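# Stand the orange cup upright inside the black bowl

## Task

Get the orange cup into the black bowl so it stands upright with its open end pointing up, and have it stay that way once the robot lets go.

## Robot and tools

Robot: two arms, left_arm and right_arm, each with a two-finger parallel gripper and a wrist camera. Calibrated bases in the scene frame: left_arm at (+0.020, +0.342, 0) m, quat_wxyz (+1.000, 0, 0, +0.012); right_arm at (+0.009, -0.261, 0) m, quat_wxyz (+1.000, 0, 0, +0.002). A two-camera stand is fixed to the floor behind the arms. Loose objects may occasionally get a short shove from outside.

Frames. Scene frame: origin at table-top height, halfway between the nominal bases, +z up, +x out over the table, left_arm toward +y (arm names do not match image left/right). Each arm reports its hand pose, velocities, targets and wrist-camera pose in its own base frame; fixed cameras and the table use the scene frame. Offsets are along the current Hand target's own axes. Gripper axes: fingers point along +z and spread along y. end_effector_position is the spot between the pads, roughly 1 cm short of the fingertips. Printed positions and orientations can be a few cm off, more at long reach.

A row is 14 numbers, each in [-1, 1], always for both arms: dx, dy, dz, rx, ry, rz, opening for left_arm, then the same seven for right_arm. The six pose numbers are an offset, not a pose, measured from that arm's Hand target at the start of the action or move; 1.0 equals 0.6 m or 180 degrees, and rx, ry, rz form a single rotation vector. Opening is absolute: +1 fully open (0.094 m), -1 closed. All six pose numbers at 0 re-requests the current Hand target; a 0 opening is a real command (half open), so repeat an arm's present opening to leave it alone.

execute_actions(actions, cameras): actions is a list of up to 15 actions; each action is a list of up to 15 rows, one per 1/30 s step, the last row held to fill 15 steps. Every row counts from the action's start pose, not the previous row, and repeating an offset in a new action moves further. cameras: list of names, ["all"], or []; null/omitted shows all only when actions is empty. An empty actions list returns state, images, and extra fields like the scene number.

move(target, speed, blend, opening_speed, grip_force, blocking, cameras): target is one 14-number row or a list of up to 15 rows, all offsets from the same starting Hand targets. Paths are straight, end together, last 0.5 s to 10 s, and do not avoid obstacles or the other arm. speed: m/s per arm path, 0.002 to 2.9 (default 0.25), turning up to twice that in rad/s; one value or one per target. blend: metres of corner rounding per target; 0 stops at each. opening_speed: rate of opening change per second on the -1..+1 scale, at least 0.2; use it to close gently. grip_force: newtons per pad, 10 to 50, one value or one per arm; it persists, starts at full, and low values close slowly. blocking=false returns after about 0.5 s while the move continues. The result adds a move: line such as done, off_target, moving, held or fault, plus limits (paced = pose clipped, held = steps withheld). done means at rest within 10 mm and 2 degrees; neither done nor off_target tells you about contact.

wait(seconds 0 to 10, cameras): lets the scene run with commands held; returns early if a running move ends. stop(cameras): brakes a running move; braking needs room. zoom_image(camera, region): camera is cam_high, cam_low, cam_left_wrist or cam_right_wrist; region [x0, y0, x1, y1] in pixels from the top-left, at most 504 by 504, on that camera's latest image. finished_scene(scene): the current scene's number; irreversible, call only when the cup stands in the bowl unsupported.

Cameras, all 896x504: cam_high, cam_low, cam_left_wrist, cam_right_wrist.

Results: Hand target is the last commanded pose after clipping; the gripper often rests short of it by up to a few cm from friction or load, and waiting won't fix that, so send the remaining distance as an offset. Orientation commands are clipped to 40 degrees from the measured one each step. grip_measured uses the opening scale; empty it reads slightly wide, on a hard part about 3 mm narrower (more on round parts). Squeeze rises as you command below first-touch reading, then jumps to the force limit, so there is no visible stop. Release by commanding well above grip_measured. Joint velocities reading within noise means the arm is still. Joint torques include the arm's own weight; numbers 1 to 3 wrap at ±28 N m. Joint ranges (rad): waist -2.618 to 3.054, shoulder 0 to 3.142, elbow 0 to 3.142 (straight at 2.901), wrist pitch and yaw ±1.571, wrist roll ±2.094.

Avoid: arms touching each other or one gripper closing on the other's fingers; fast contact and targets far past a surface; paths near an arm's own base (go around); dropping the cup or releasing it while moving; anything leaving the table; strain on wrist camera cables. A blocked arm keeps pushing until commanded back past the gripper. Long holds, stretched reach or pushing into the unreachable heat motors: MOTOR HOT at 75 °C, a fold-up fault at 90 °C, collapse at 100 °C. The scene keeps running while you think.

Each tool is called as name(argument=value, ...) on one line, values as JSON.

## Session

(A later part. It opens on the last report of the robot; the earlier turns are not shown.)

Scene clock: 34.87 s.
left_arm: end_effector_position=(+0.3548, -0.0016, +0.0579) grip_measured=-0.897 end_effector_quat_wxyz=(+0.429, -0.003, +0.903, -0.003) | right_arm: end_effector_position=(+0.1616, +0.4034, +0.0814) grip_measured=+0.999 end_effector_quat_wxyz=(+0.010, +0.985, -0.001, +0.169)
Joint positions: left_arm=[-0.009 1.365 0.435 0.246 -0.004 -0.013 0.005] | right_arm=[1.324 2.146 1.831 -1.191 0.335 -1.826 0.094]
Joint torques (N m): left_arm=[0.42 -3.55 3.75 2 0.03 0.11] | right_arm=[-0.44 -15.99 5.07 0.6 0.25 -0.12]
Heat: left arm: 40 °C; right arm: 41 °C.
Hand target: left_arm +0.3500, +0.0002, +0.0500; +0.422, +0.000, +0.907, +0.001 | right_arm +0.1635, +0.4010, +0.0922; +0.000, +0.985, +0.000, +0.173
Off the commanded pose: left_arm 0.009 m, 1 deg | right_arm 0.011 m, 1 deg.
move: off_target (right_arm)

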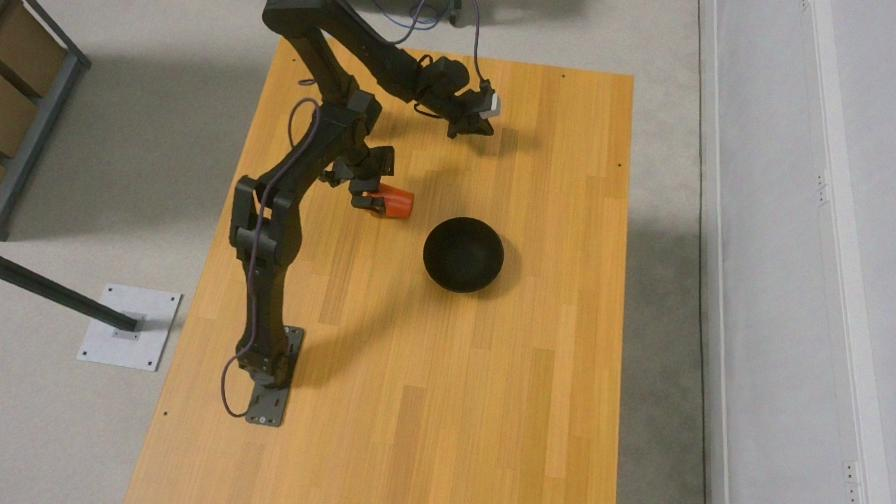

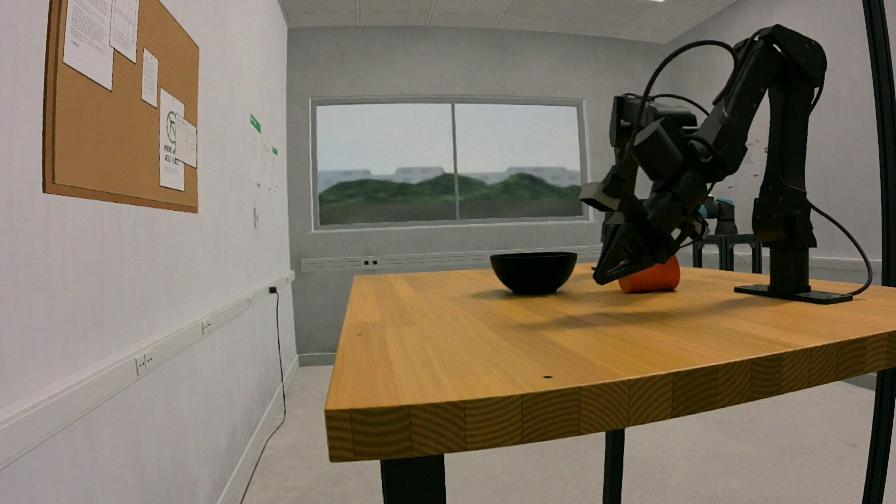

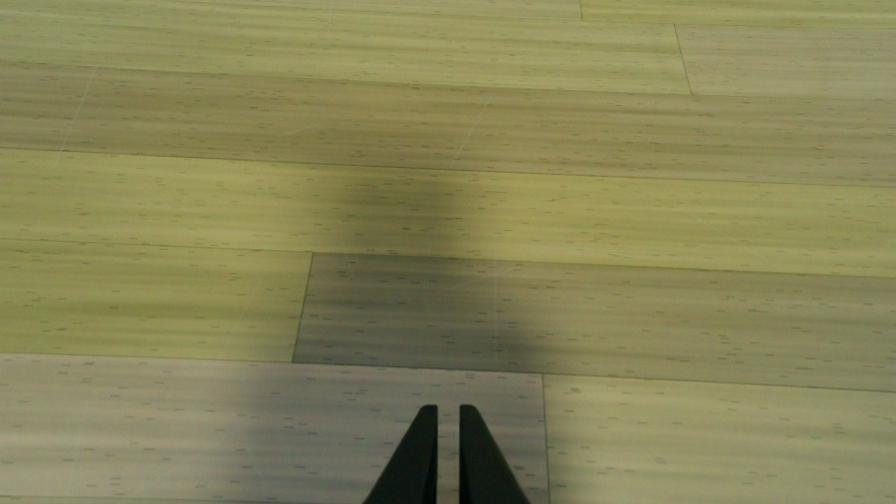

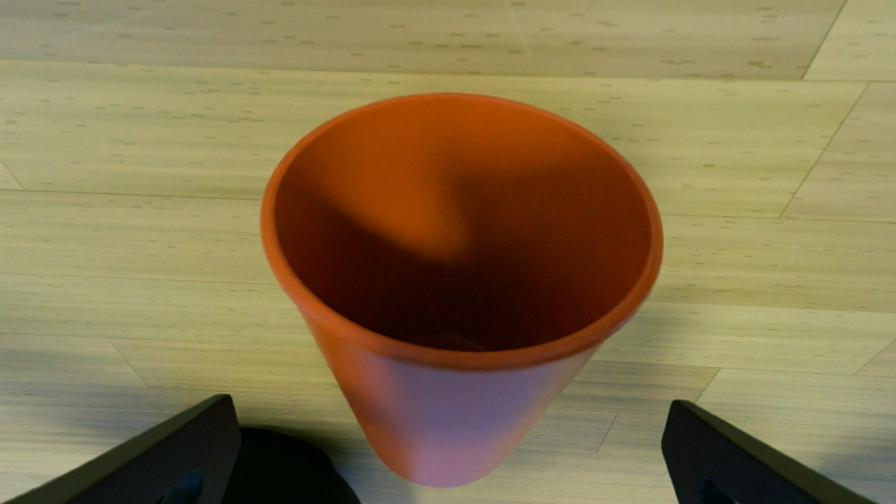

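move(target=[-0.1813,0,-0.0433,0,-0.1667,0,-0.9, 0,0,0,0,0,0,1], speed=0.2, cameras=["cam_high","cam_low","cam_right_wrist"])

zoom_image(camera="cam_low", region=[560, 160, 740, 310])

zoom_image(camera="cam_high", region=[320, 130, 500, 310])

Scene clock: 37.80 s.
left_arm: end_effector_position=(+0.4037, -0.0020, +0.1595) grip_measured=-0.897 end_effector_quat_wxyz=(+0.650, -0.002, +0.760, -0.005) | right_arm: end_effector_position=(+0.1616, +0.4036, +0.0814) grip_measured=+0.999 end_effector_quat_wxyz=(+0.010, +0.985, -0.001, +0.169)
Joint positions: left_arm=[-0.009 1.421 0.379 0.885 -0.004 -0.012 0.005] | right_arm=[1.324 2.146 1.831 -1.19 0.335 -1.826 0.094]
Joint torques (N m): left_arm=[0.44 -3.81 3.64 2.24 0.03 0.13] | right_arm=[-0.46 -15.95 5.03 0.61 0.26 -0.12]
Heat: left arm: 40 °C; right arm: 41 °C.
Hand target: left_arm +0.4001, +0.0001, +0.1499; +0.642, +0.000, +0.767, +0.000 | right_arm +0.1635, +0.4011, +0.0922; +0.000, +0.985, +0.000, +0.173
Off the commanded pose: left_arm 0.010 m, 1 deg | right_arm 0.011 m, 1 deg.
move: off_target (right_arm)
Images, in order (width x height): cam_high 896x504, cam_low 896x504, cam_right_wrist 896x504.

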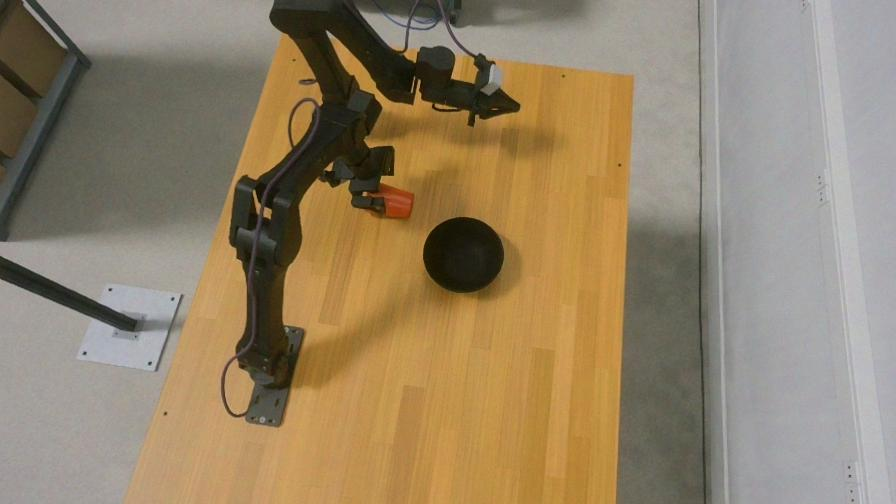

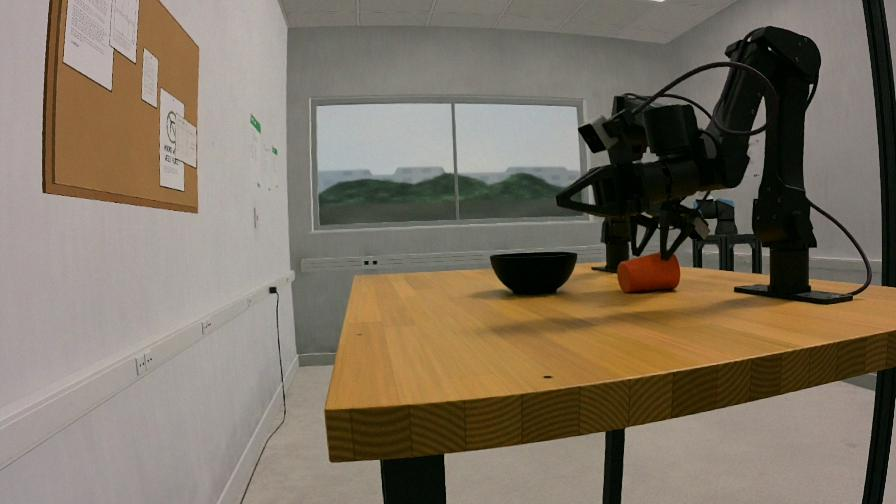

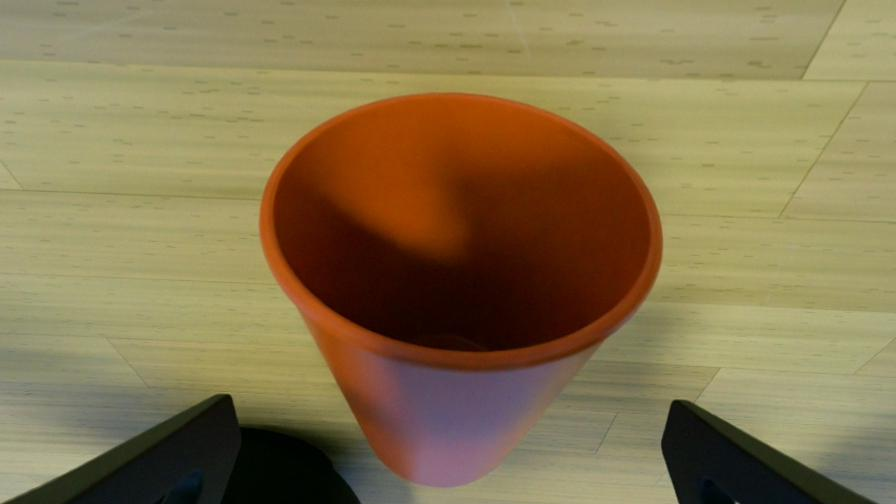

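Scaled by 2.800 from the camera's 896x504 image, which has a finer 1280x720 frame.

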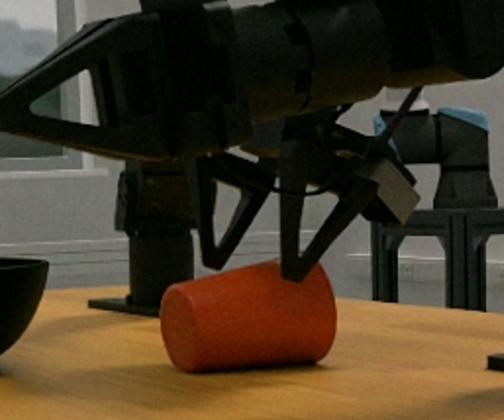

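Scaled by 2.800 from the camera's 896x504 image, which has a finer 1280x720 frame.

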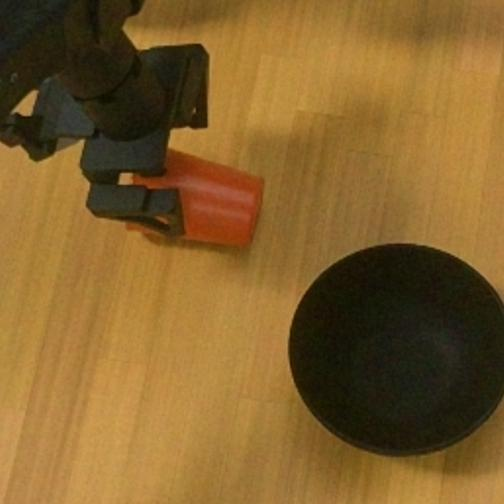

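move(target=[0,0,0,0,0,0,-0.9, -0.038,0,0.0578,0,0,0,1], speed=0.1, cameras=["cam_high","cam_low","cam_right_wrist"])

zoom_image(camera="cam_low", region=[560, 160, 740, 310])

Scene clock: 39.20 s.
left_arm: end_effector_position=(+0.4037, -0.0020, +0.1597) grip_measured=-0.897 end_effector_quat_wxyz=(+0.650, -0.002, +0.760, -0.005) | right_arm: end_effector_position=(+0.1565, +0.4021, +0.0488) grip_measured=+0.999 end_effector_quat_wxyz=(+0.003, +0.985, -0.001, +0.171)
Joint positions: left_arm=[-0.009 1.421 0.379 0.886 -0.004 -0.012 0.005] | right_arm=[1.335 2.141 1.693 -1.045 0.335 -1.818 0.094]
Joint torques (N m): left_arm=[0.43 -3.89 3.63 2.25 0.03 0.13] | right_arm=[0.53 -14.13 5.01 0.61 0.27 0.03]
Heat: left arm: 40 °C; right arm: 41 °C.
Hand target: left_arm +0.4001, +0.0001, +0.1499; +0.642, +0.000, +0.766, +0.000 | right_arm +0.1539, +0.4011, +0.0519; +0.000, +0.985, +0.000, +0.173
Off the commanded pose: left_arm 0.011 m, 1 deg | right_arm 0.004 m, 0 deg.
move: off_target (left_arm)
Images, in order (width x height): cam_high 896x504, cam_low 896x504, cam_right_wrist 896x504.

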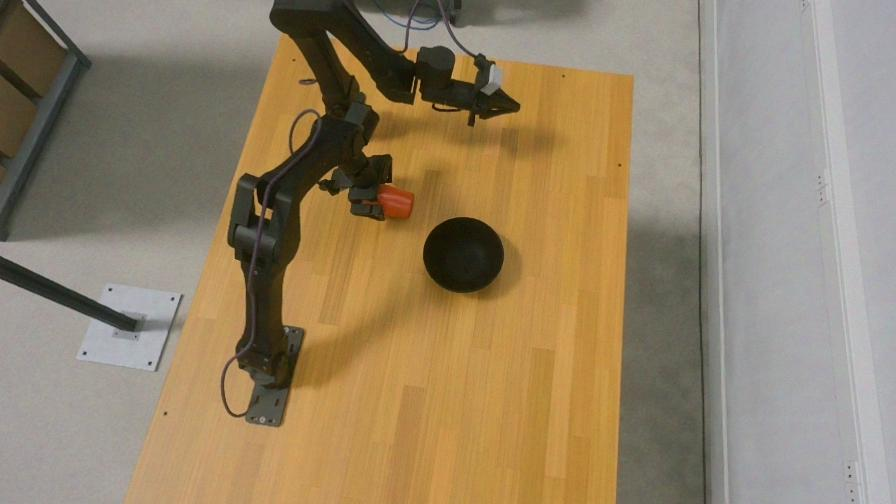

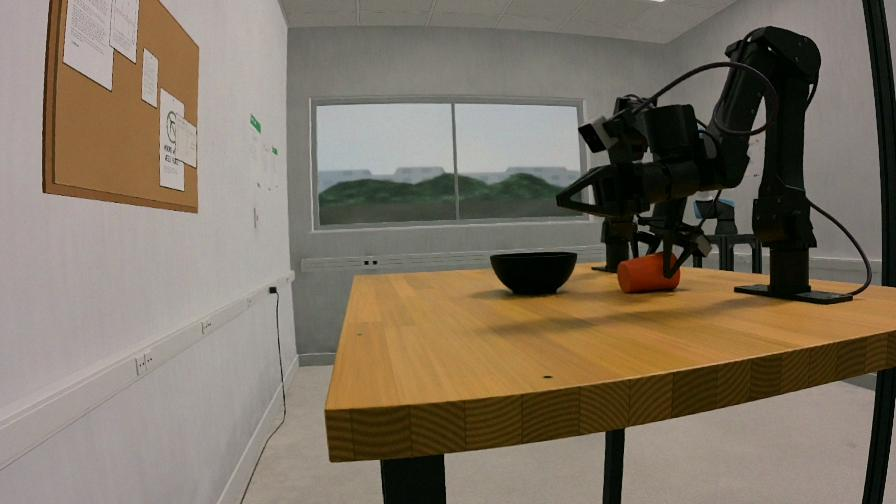

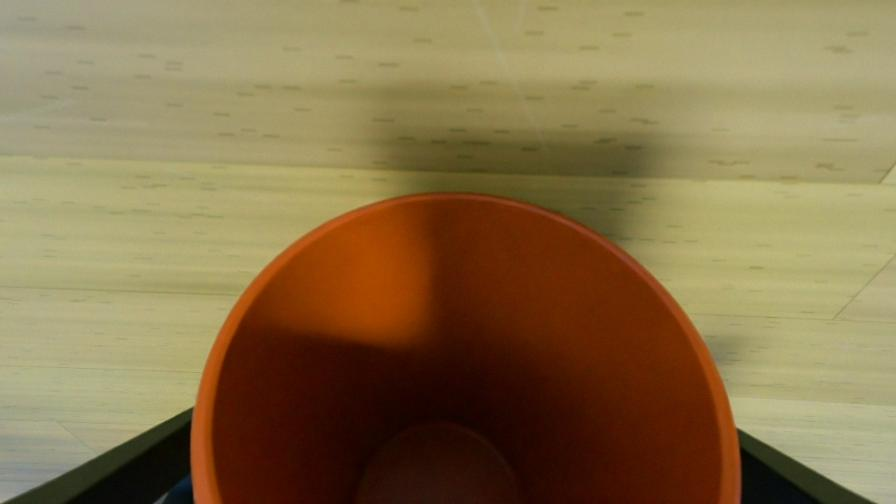

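Scaled by 2.800 from the camera's 896x504 image, which has a finer 1280x720 frame.

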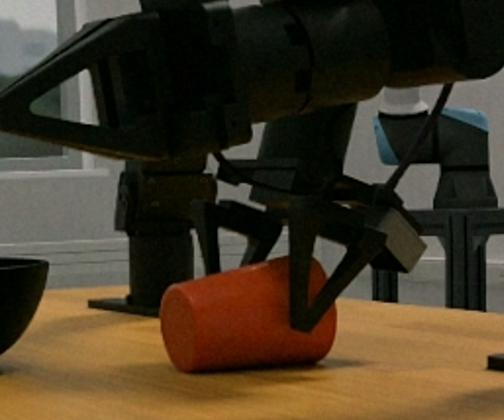

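move(target=[0,0,0,0,0,0,-0.9, 0,0,0,0,0,0,0.2], grip_force=20, cameras=["cam_low","cam_right_wrist"])

Scene clock: 41.57 s.
left_arm: end_effector_position=(+0.4037, -0.0020, +0.1597) grip_measured=-0.897 end_effector_quat_wxyz=(+0.650, -0.002, +0.760, -0.005) | right_arm: end_effector_position=(+0.1566, +0.4025, +0.0489) grip_measured=+0.448 end_effector_quat_wxyz=(+0.002, +0.985, -0.001, +0.171)
Joint positions: left_arm=[-0.009 1.421 0.379 0.886 -0.004 -0.012 0.005] | right_arm=[1.335 2.141 1.693 -1.044 0.335 -1.818 0.068]
Joint torques (N m): left_arm=[0.47 -3.85 3.6 2.27 0.02 0.13] | right_arm=[0.51 -14.2 4.98 0.61 0.28 0.04]
Heat: left arm: 40 °C; right arm: 41 °C.
Hand target: left_arm +0.4001, +0.0001, +0.1499; +0.642, +0.000, +0.766, +0.000 | right_arm +0.1539, +0.4011, +0.0519; +0.000, +0.985, +0.000, +0.173
Off the commanded pose: left_arm 0.011 m, 1 deg | right_arm 0.004 m, 0 deg.
grip_force (N): 20, 20
move: off_target (left_arm)
Images, in order (width x height): cam_low 896x504, cam_right_wrist 896x504.

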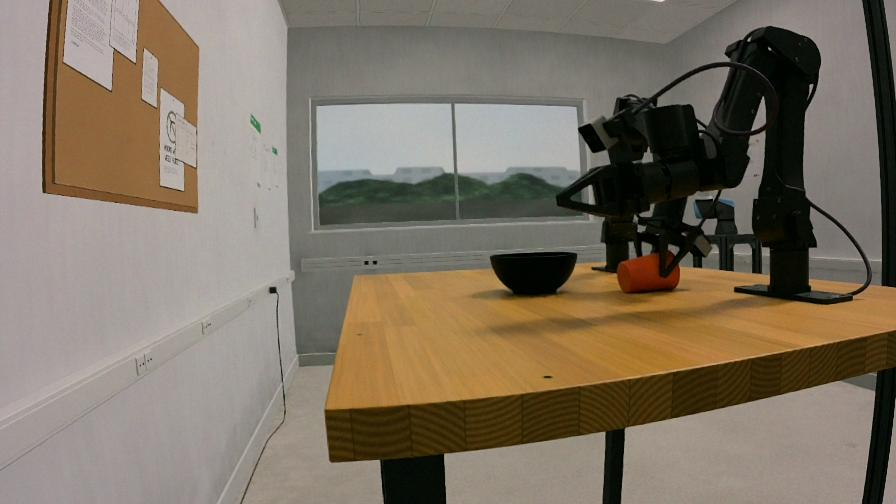

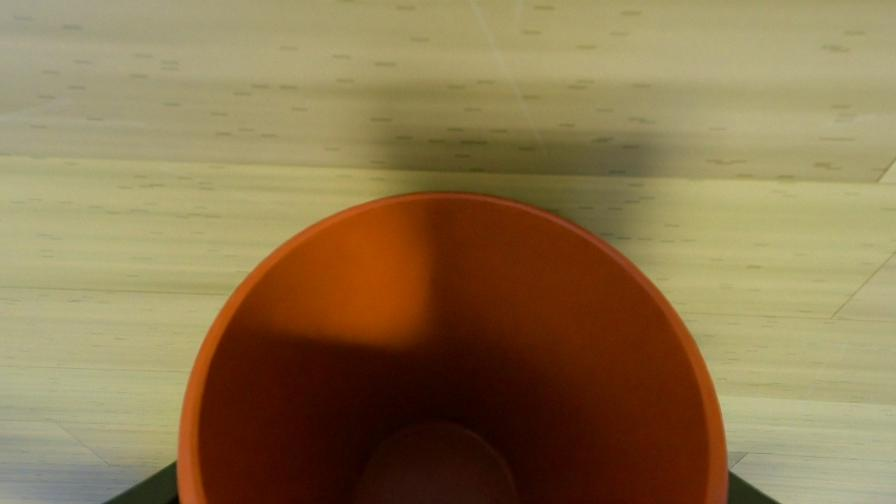

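move(target=[0,0,0,0,0,0,-0.9, 0.065,0.035,-0.1502,0,0,0,0.2], speed=0.15, cameras=["cam_high","cam_low","cam_right_wrist"])

Scene clock: 44.37 s.
left_arm: end_effector_position=(+0.4037, -0.0020, +0.1597) grip_measured=-0.897 end_effector_quat_wxyz=(+0.650, -0.002, +0.760, -0.005) | right_arm: end_effector_position=(+0.1572, +0.3828, +0.1375) grip_measured=+0.447 end_effector_quat_wxyz=(+0.006, +0.985, -0.001, +0.170)
Joint positions: left_arm=[-0.009 1.421 0.379 0.886 -0.004 -0.012 0.005] | right_arm=[1.322 2.046 1.901 -1.351 0.335 -1.831 0.068]
Joint torques (N m): left_arm=[0.47 -3.85 3.62 2.28 0.04 0.12] | right_arm=[-0.59 -13.78 7.49 0.39 0.24 -0.12]
Heat: left arm: 40 °C; right arm: 41 °C.
Hand target: left_arm +0.4001, +0.0001, +0.1499; +0.642, +0.000, +0.766, +0.000 | right_arm +0.1598, +0.3800, +0.1500; +0.000, +0.985, +0.000, +0.173
Off the commanded pose: left_arm 0.011 m, 1 deg | right_arm 0.013 m, 1 deg.
grip_force (N): 20, 20
move: off_target (left_arm, right_arm)
Images, in order (width x height): cam_high 896x504, cam_low 896x504, cam_right_wrist 896x504.

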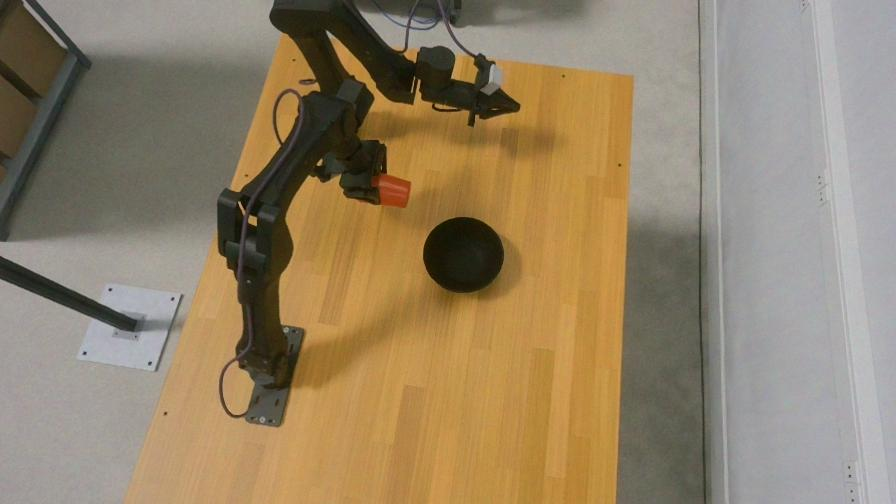

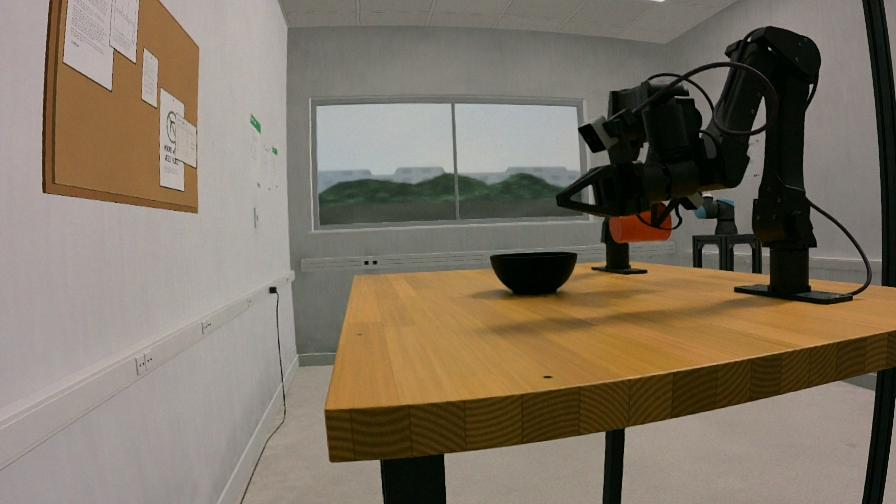

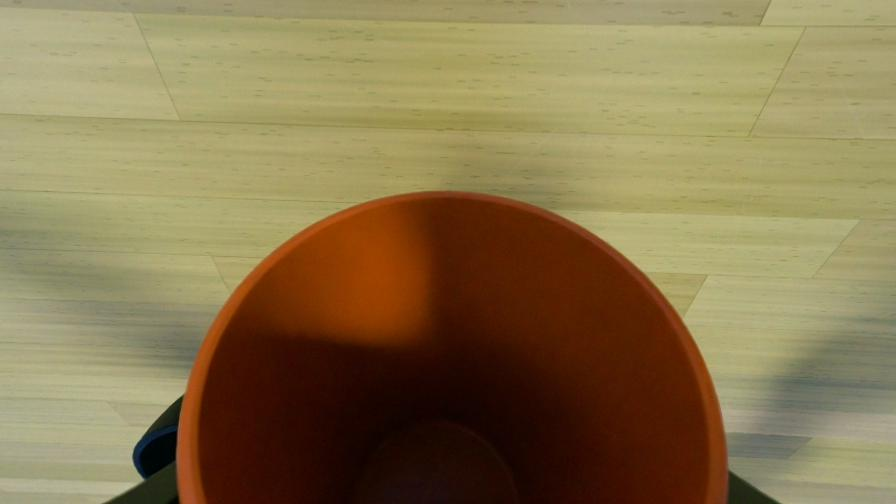

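move(target=[[0,0,0,0,0,0,-0.9, 0.0797,0.0333,-0.0243,-0.0628,-0.0986,0.3575,0.2],[0,0,0,0,0,0,-0.9, 0.2122,0.1333,-0.0472,0.0655,-0.1403,0.7436,0.2],[0,0,0,0,0,0,-0.9, 0.3197,0.1583,0.0273,0.299,-0.1936,0.7576,0.2]], speed=0.35, blend=0.03, cameras=["cam_high","cam_low","cam_right_wrist"])

Scene clock: 49.90 s.
left_arm: end_effector_position=(+0.4037, -0.0020, +0.1597) grip_measured=-0.897 end_effector_quat_wxyz=(+0.650, -0.002, +0.760, -0.005) | right_arm: end_effector_position=(+0.3446, +0.2868, +0.1981) grip_measured=+0.447 end_effector_quat_wxyz=(+0.486, -0.295, +0.804, +0.173)
Joint positions: left_arm=[-0.009 1.421 0.379 0.886 -0.004 -0.012 0.005] | right_arm=[0.691 1.43 0.931 0.012 -0.002 -0.01 0.068]
Joint torques (N m): left_arm=[0.43 -3.88 3.69 2.28 0.01 0.12] | right_arm=[-0.46 -7.54 6.2 2.23 -0.02 0.08]
Heat: left arm: 40 °C; right arm: 41 °C.
Hand target: left_arm +0.4001, +0.0001, +0.1499; +0.642, +0.000, +0.766, +0.000 | right_arm +0.3457, +0.2850, +0.2000; +0.492, -0.288, +0.802, +0.177
Off the commanded pose: left_arm 0.011 m, 1 deg | right_arm 0.003 m, 1 deg.
grip_force (N): 20, 20
move: off_target (left_arm)
Images, in order (width x height): cam_high 896x504, cam_low 896x504, cam_right_wrist 896x504.

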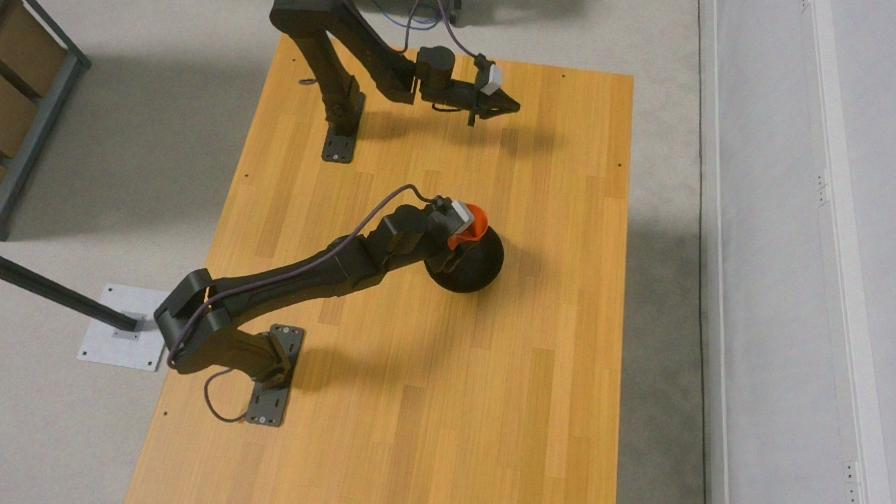

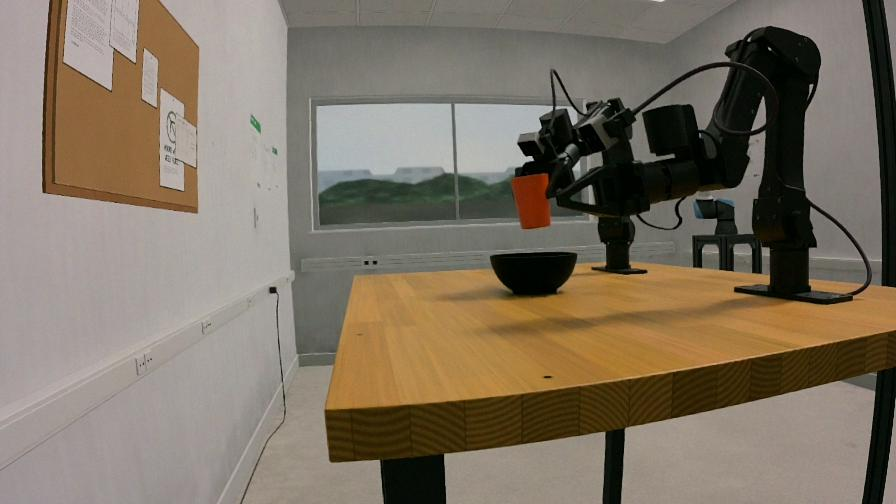

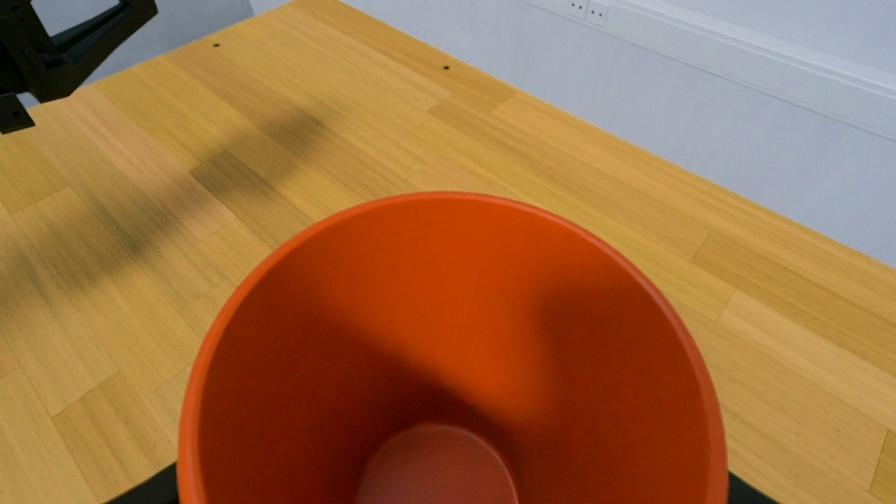

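zoom_image(camera="cam_low", region=[450, 130, 630, 310])

zoom_image(camera="cam_high", region=[380, 160, 560, 310])

Scaled by 2.800 from the camera's 896x504 image, which has a finer 1280x720 frame.

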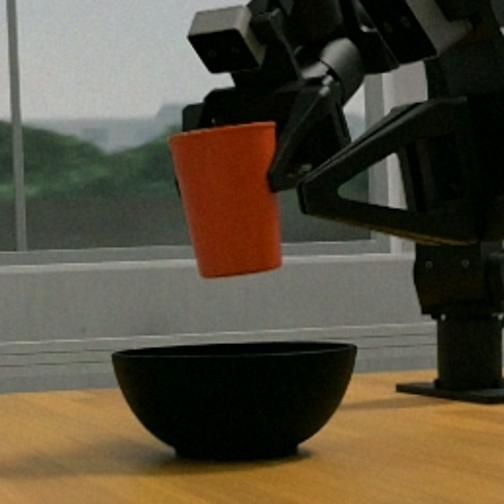

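Scaled by 2.800 from the camera's 896x504 image, which has a finer 1280x720 frame.

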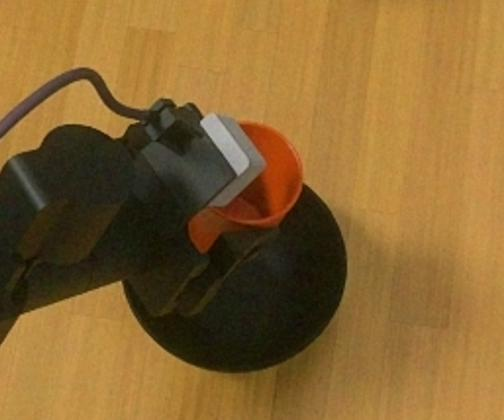

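move(target=[0,0,0,0,0,0,-0.9, 0.1485,0,0.0754,0,-0.0333,0,0.2], speed=0.12, cameras=["cam_high","cam_low","cam_right_wrist"])

zoom_image(camera="cam_low", region=[450, 170, 630, 310])

zoom_image(camera="cam_high", region=[380, 160, 560, 310])

Scene clock: 54.07 s.
left_arm: end_effector_position=(+0.4037, -0.0020, +0.1597) grip_measured=-0.897 end_effector_quat_wxyz=(+0.650, -0.002, +0.760, -0.005) | right_arm: end_effector_position=(+0.3452, +0.2875, +0.1067) grip_measured=+0.447 end_effector_quat_wxyz=(+0.536, -0.282, +0.772, +0.192)
Joint positions: left_arm=[-0.009 1.421 0.379 0.886 -0.004 -0.012 0.005] | right_arm=[0.691 1.665 0.592 0.713 -0.003 -0.007 0.068]
Joint torques (N m): left_arm=[0.43 -3.89 3.6 2.26 0.01 0.11] | right_arm=[-0.46 -6.32 4.88 2.29 -0.01 0.06]
Heat: left arm: 41 °C; right arm: 41 °C.
Hand target: left_arm +0.4001, +0.0001, +0.1499; +0.642, +0.000, +0.766, +0.000 | right_arm +0.3456, +0.2850, +0.1000; +0.533, -0.278, +0.776, +0.191
Off the commanded pose: left_arm 0.011 m, 1 deg | right_arm 0.007 m, 1 deg.
grip_force (N): 20, 20
move: off_target (left_arm)
Images, in order (width x height): cam_high 896x504, cam_low 896x504, cam_right_wrist 896x504.

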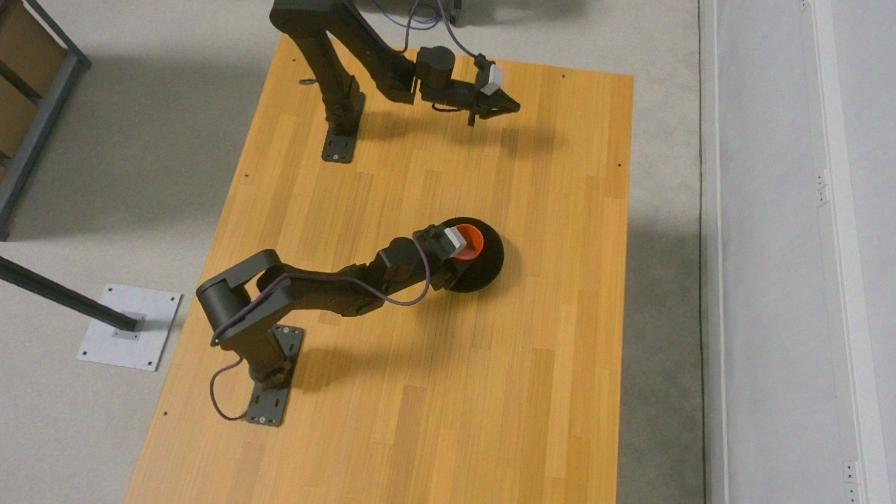

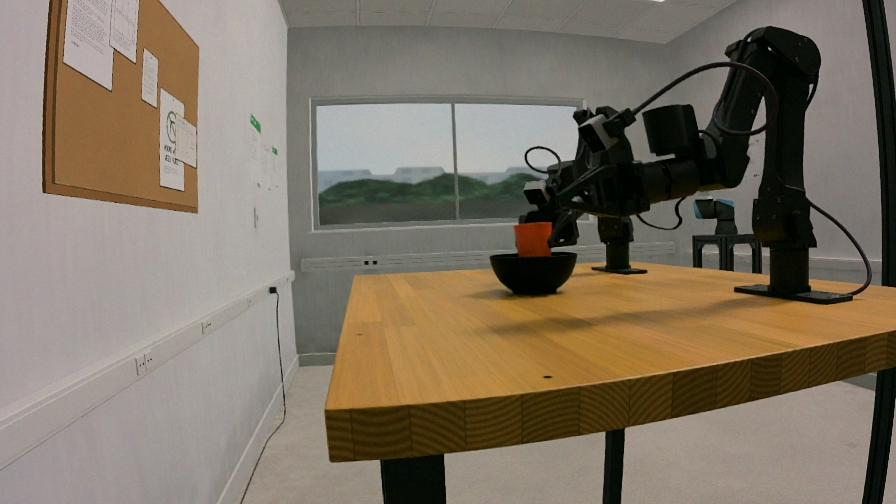

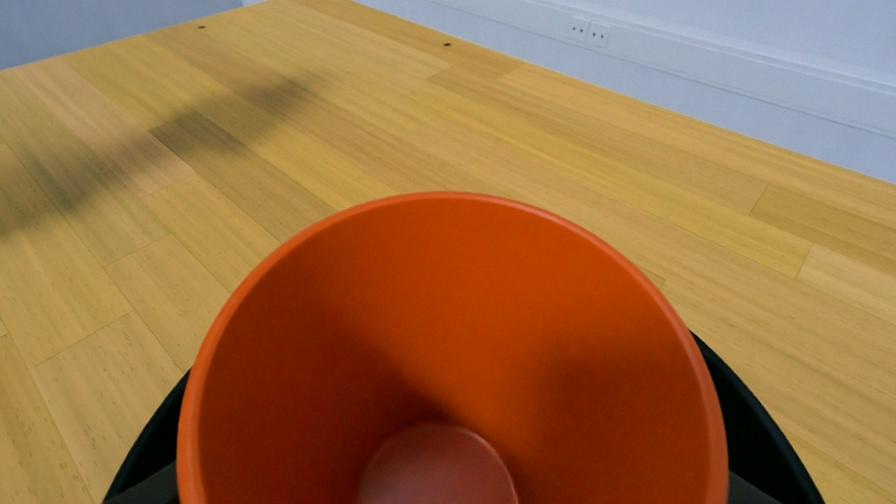

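Scaled by 2.800 from the camera's 896x504 image, which has a finer 1280x720 frame.

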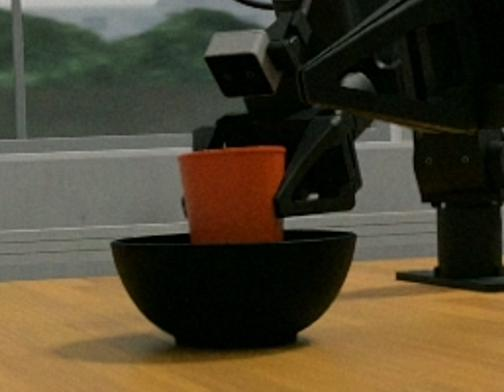

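Scaled by 2.800 from the camera's 896x504 image, which has a finer 1280x720 frame.

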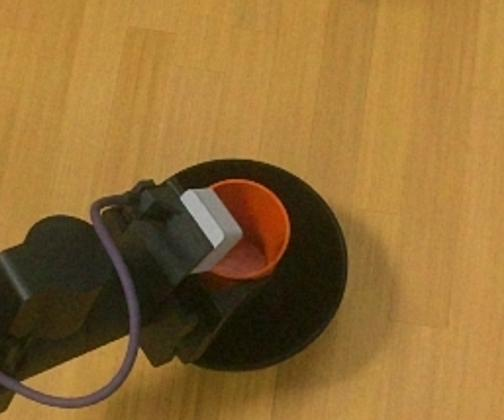

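move(target=[0,0,0,0,0,0,-0.9, 0.0233,0,0.009,0,0,0,0.2], speed=0.05, cameras=["cam_high","cam_low"])

zoom_image(camera="cam_low", region=[450, 170, 630, 310])

Scene clock: 55.23 s.
left_arm: end_effector_position=(+0.4037, -0.0020, +0.1597) grip_measured=-0.897 end_effector_quat_wxyz=(+0.650, -0.002, +0.760, -0.005) | right_arm: end_effector_position=(+0.3465, +0.2885, +0.0941) grip_measured=+0.447 end_effector_quat_wxyz=(+0.539, -0.281, +0.770, +0.193)
Joint positions: left_arm=[-0.009 1.421 0.379 0.886 -0.004 -0.012 0.005] | right_arm=[0.691 1.724 0.576 0.796 -0.003 -0.007 0.068]
Joint torques (N m): left_arm=[0.47 -3.85 3.64 2.27 0.02 0.14] | right_arm=[-0.44 -6.52 4.3 2.27 -0.01 0.05]
Heat: left arm: 41 °C; right arm: 41 °C.
Hand target: left_arm +0.4001, +0.0001, +0.1499; +0.642, +0.000, +0.766, +0.000 | right_arm +0.3456, +0.2850, +0.0850; +0.533, -0.278, +0.776, +0.191
Off the commanded pose: left_arm 0.011 m, 1 deg | right_arm 0.010 m, 1 deg.
grip_force (N): 20, 20
move: off_target (left_arm)
Images, in order (width x height): cam_high 896x504, cam_low 896x504.

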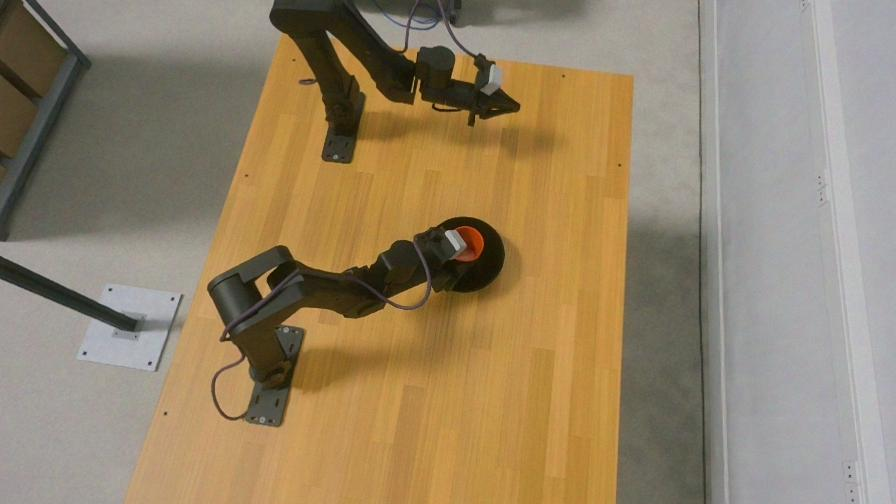

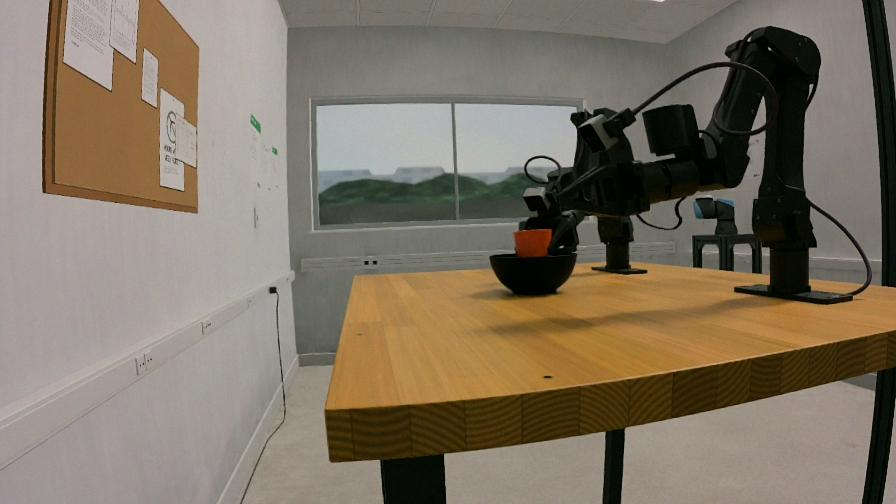

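Scaled by 2.800 from the camera's 896x504 image, which has a finer 1280x720 frame.

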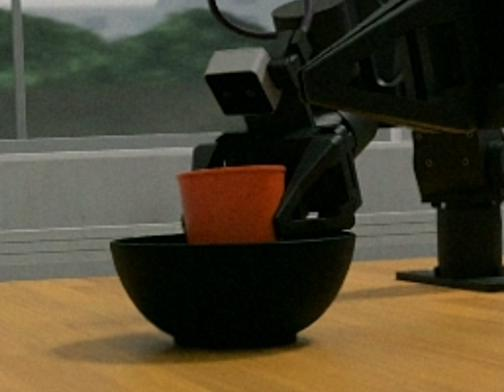

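move(target=[0,0,0,0,0,0,-0.9, 0.0086,0,0.0033,0,0,0,0.2], speed=0.03, cameras=["cam_high","cam_low","cam_right_wrist"])

zoom_image(camera="cam_low", region=[480, 190, 610, 300])

Scene clock: 56.47 s.
left_arm: end_effector_position=(+0.4037, -0.0020, +0.1597) grip_measured=-0.897 end_effector_quat_wxyz=(+0.650, -0.002, +0.760, -0.005) | right_arm: end_effector_position=(+0.3477, +0.2895, +0.0951) grip_measured=+0.447 end_effector_quat_wxyz=(+0.548, -0.279, +0.764, +0.196)
Joint positions: left_arm=[-0.009 1.421 0.379 0.886 -0.004 -0.012 0.005] | right_arm=[0.691 1.742 0.569 0.843 -0.003 -0.007 0.068]
Joint torques (N m): left_arm=[0.46 -3.85 3.63 2.26 0.03 0.13] | right_arm=[-0.42 -6.06 4.21 2.14 0 0.05]
Heat: left arm: 41 °C; right arm: 41 °C.
Hand target: left_arm +0.4001, +0.0001, +0.1499; +0.642, +0.000, +0.766, +0.000 | right_arm +0.3457, +0.2850, +0.0796; +0.533, -0.278, +0.776, +0.191
Off the commanded pose: left_arm 0.011 m, 1 deg | right_arm 0.016 m, 2 deg.
grip_force (N): 20, 20
move: off_target (left_arm, right_arm)
Images, in order (width x height): cam_high 896x504, cam_low 896x504, cam_right_wrist 896x504.

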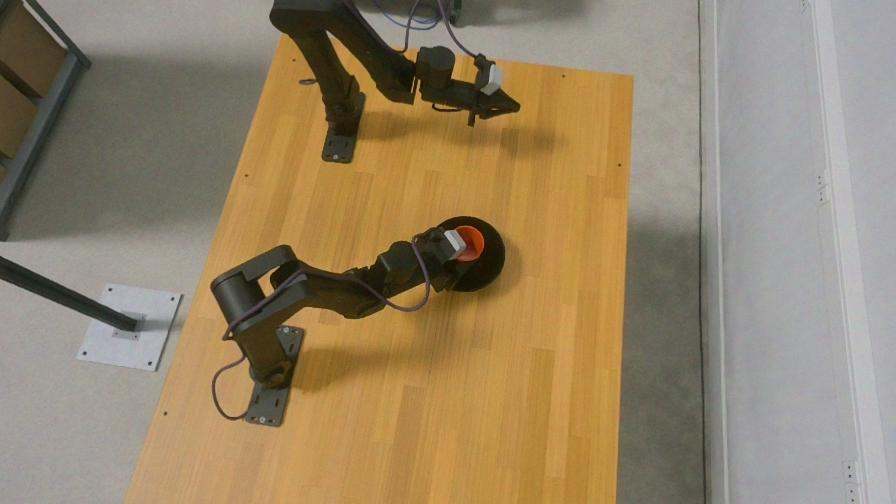

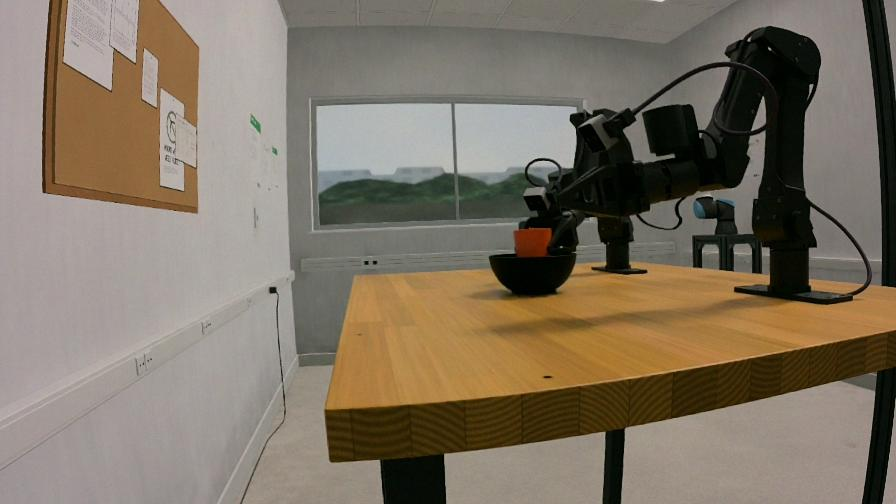

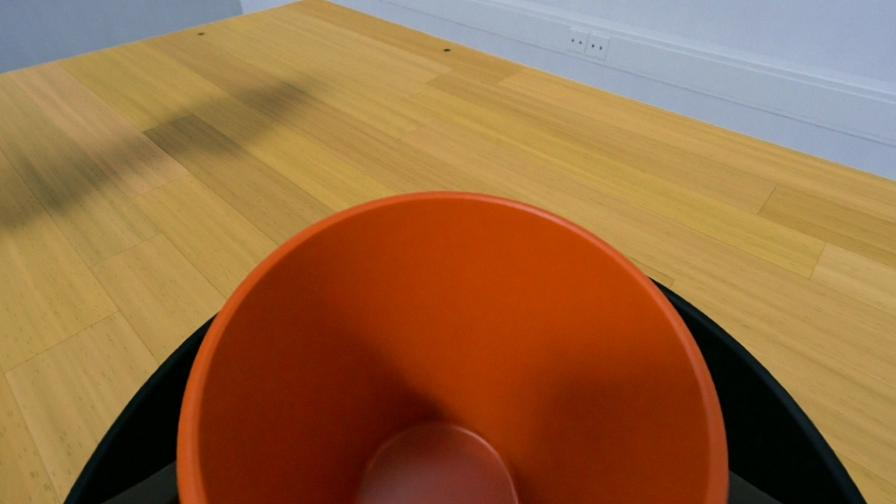

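Scaled by 3.877 from the camera's 896x504 image, which has a finer 1280x720 frame.

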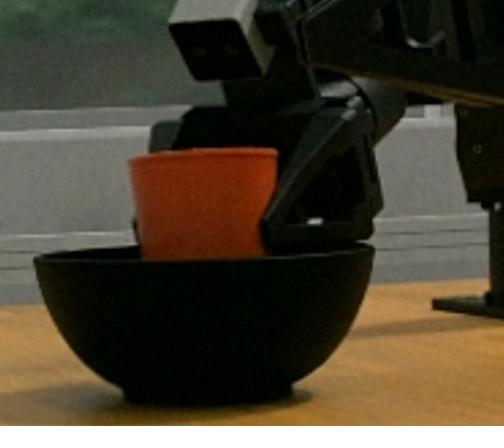

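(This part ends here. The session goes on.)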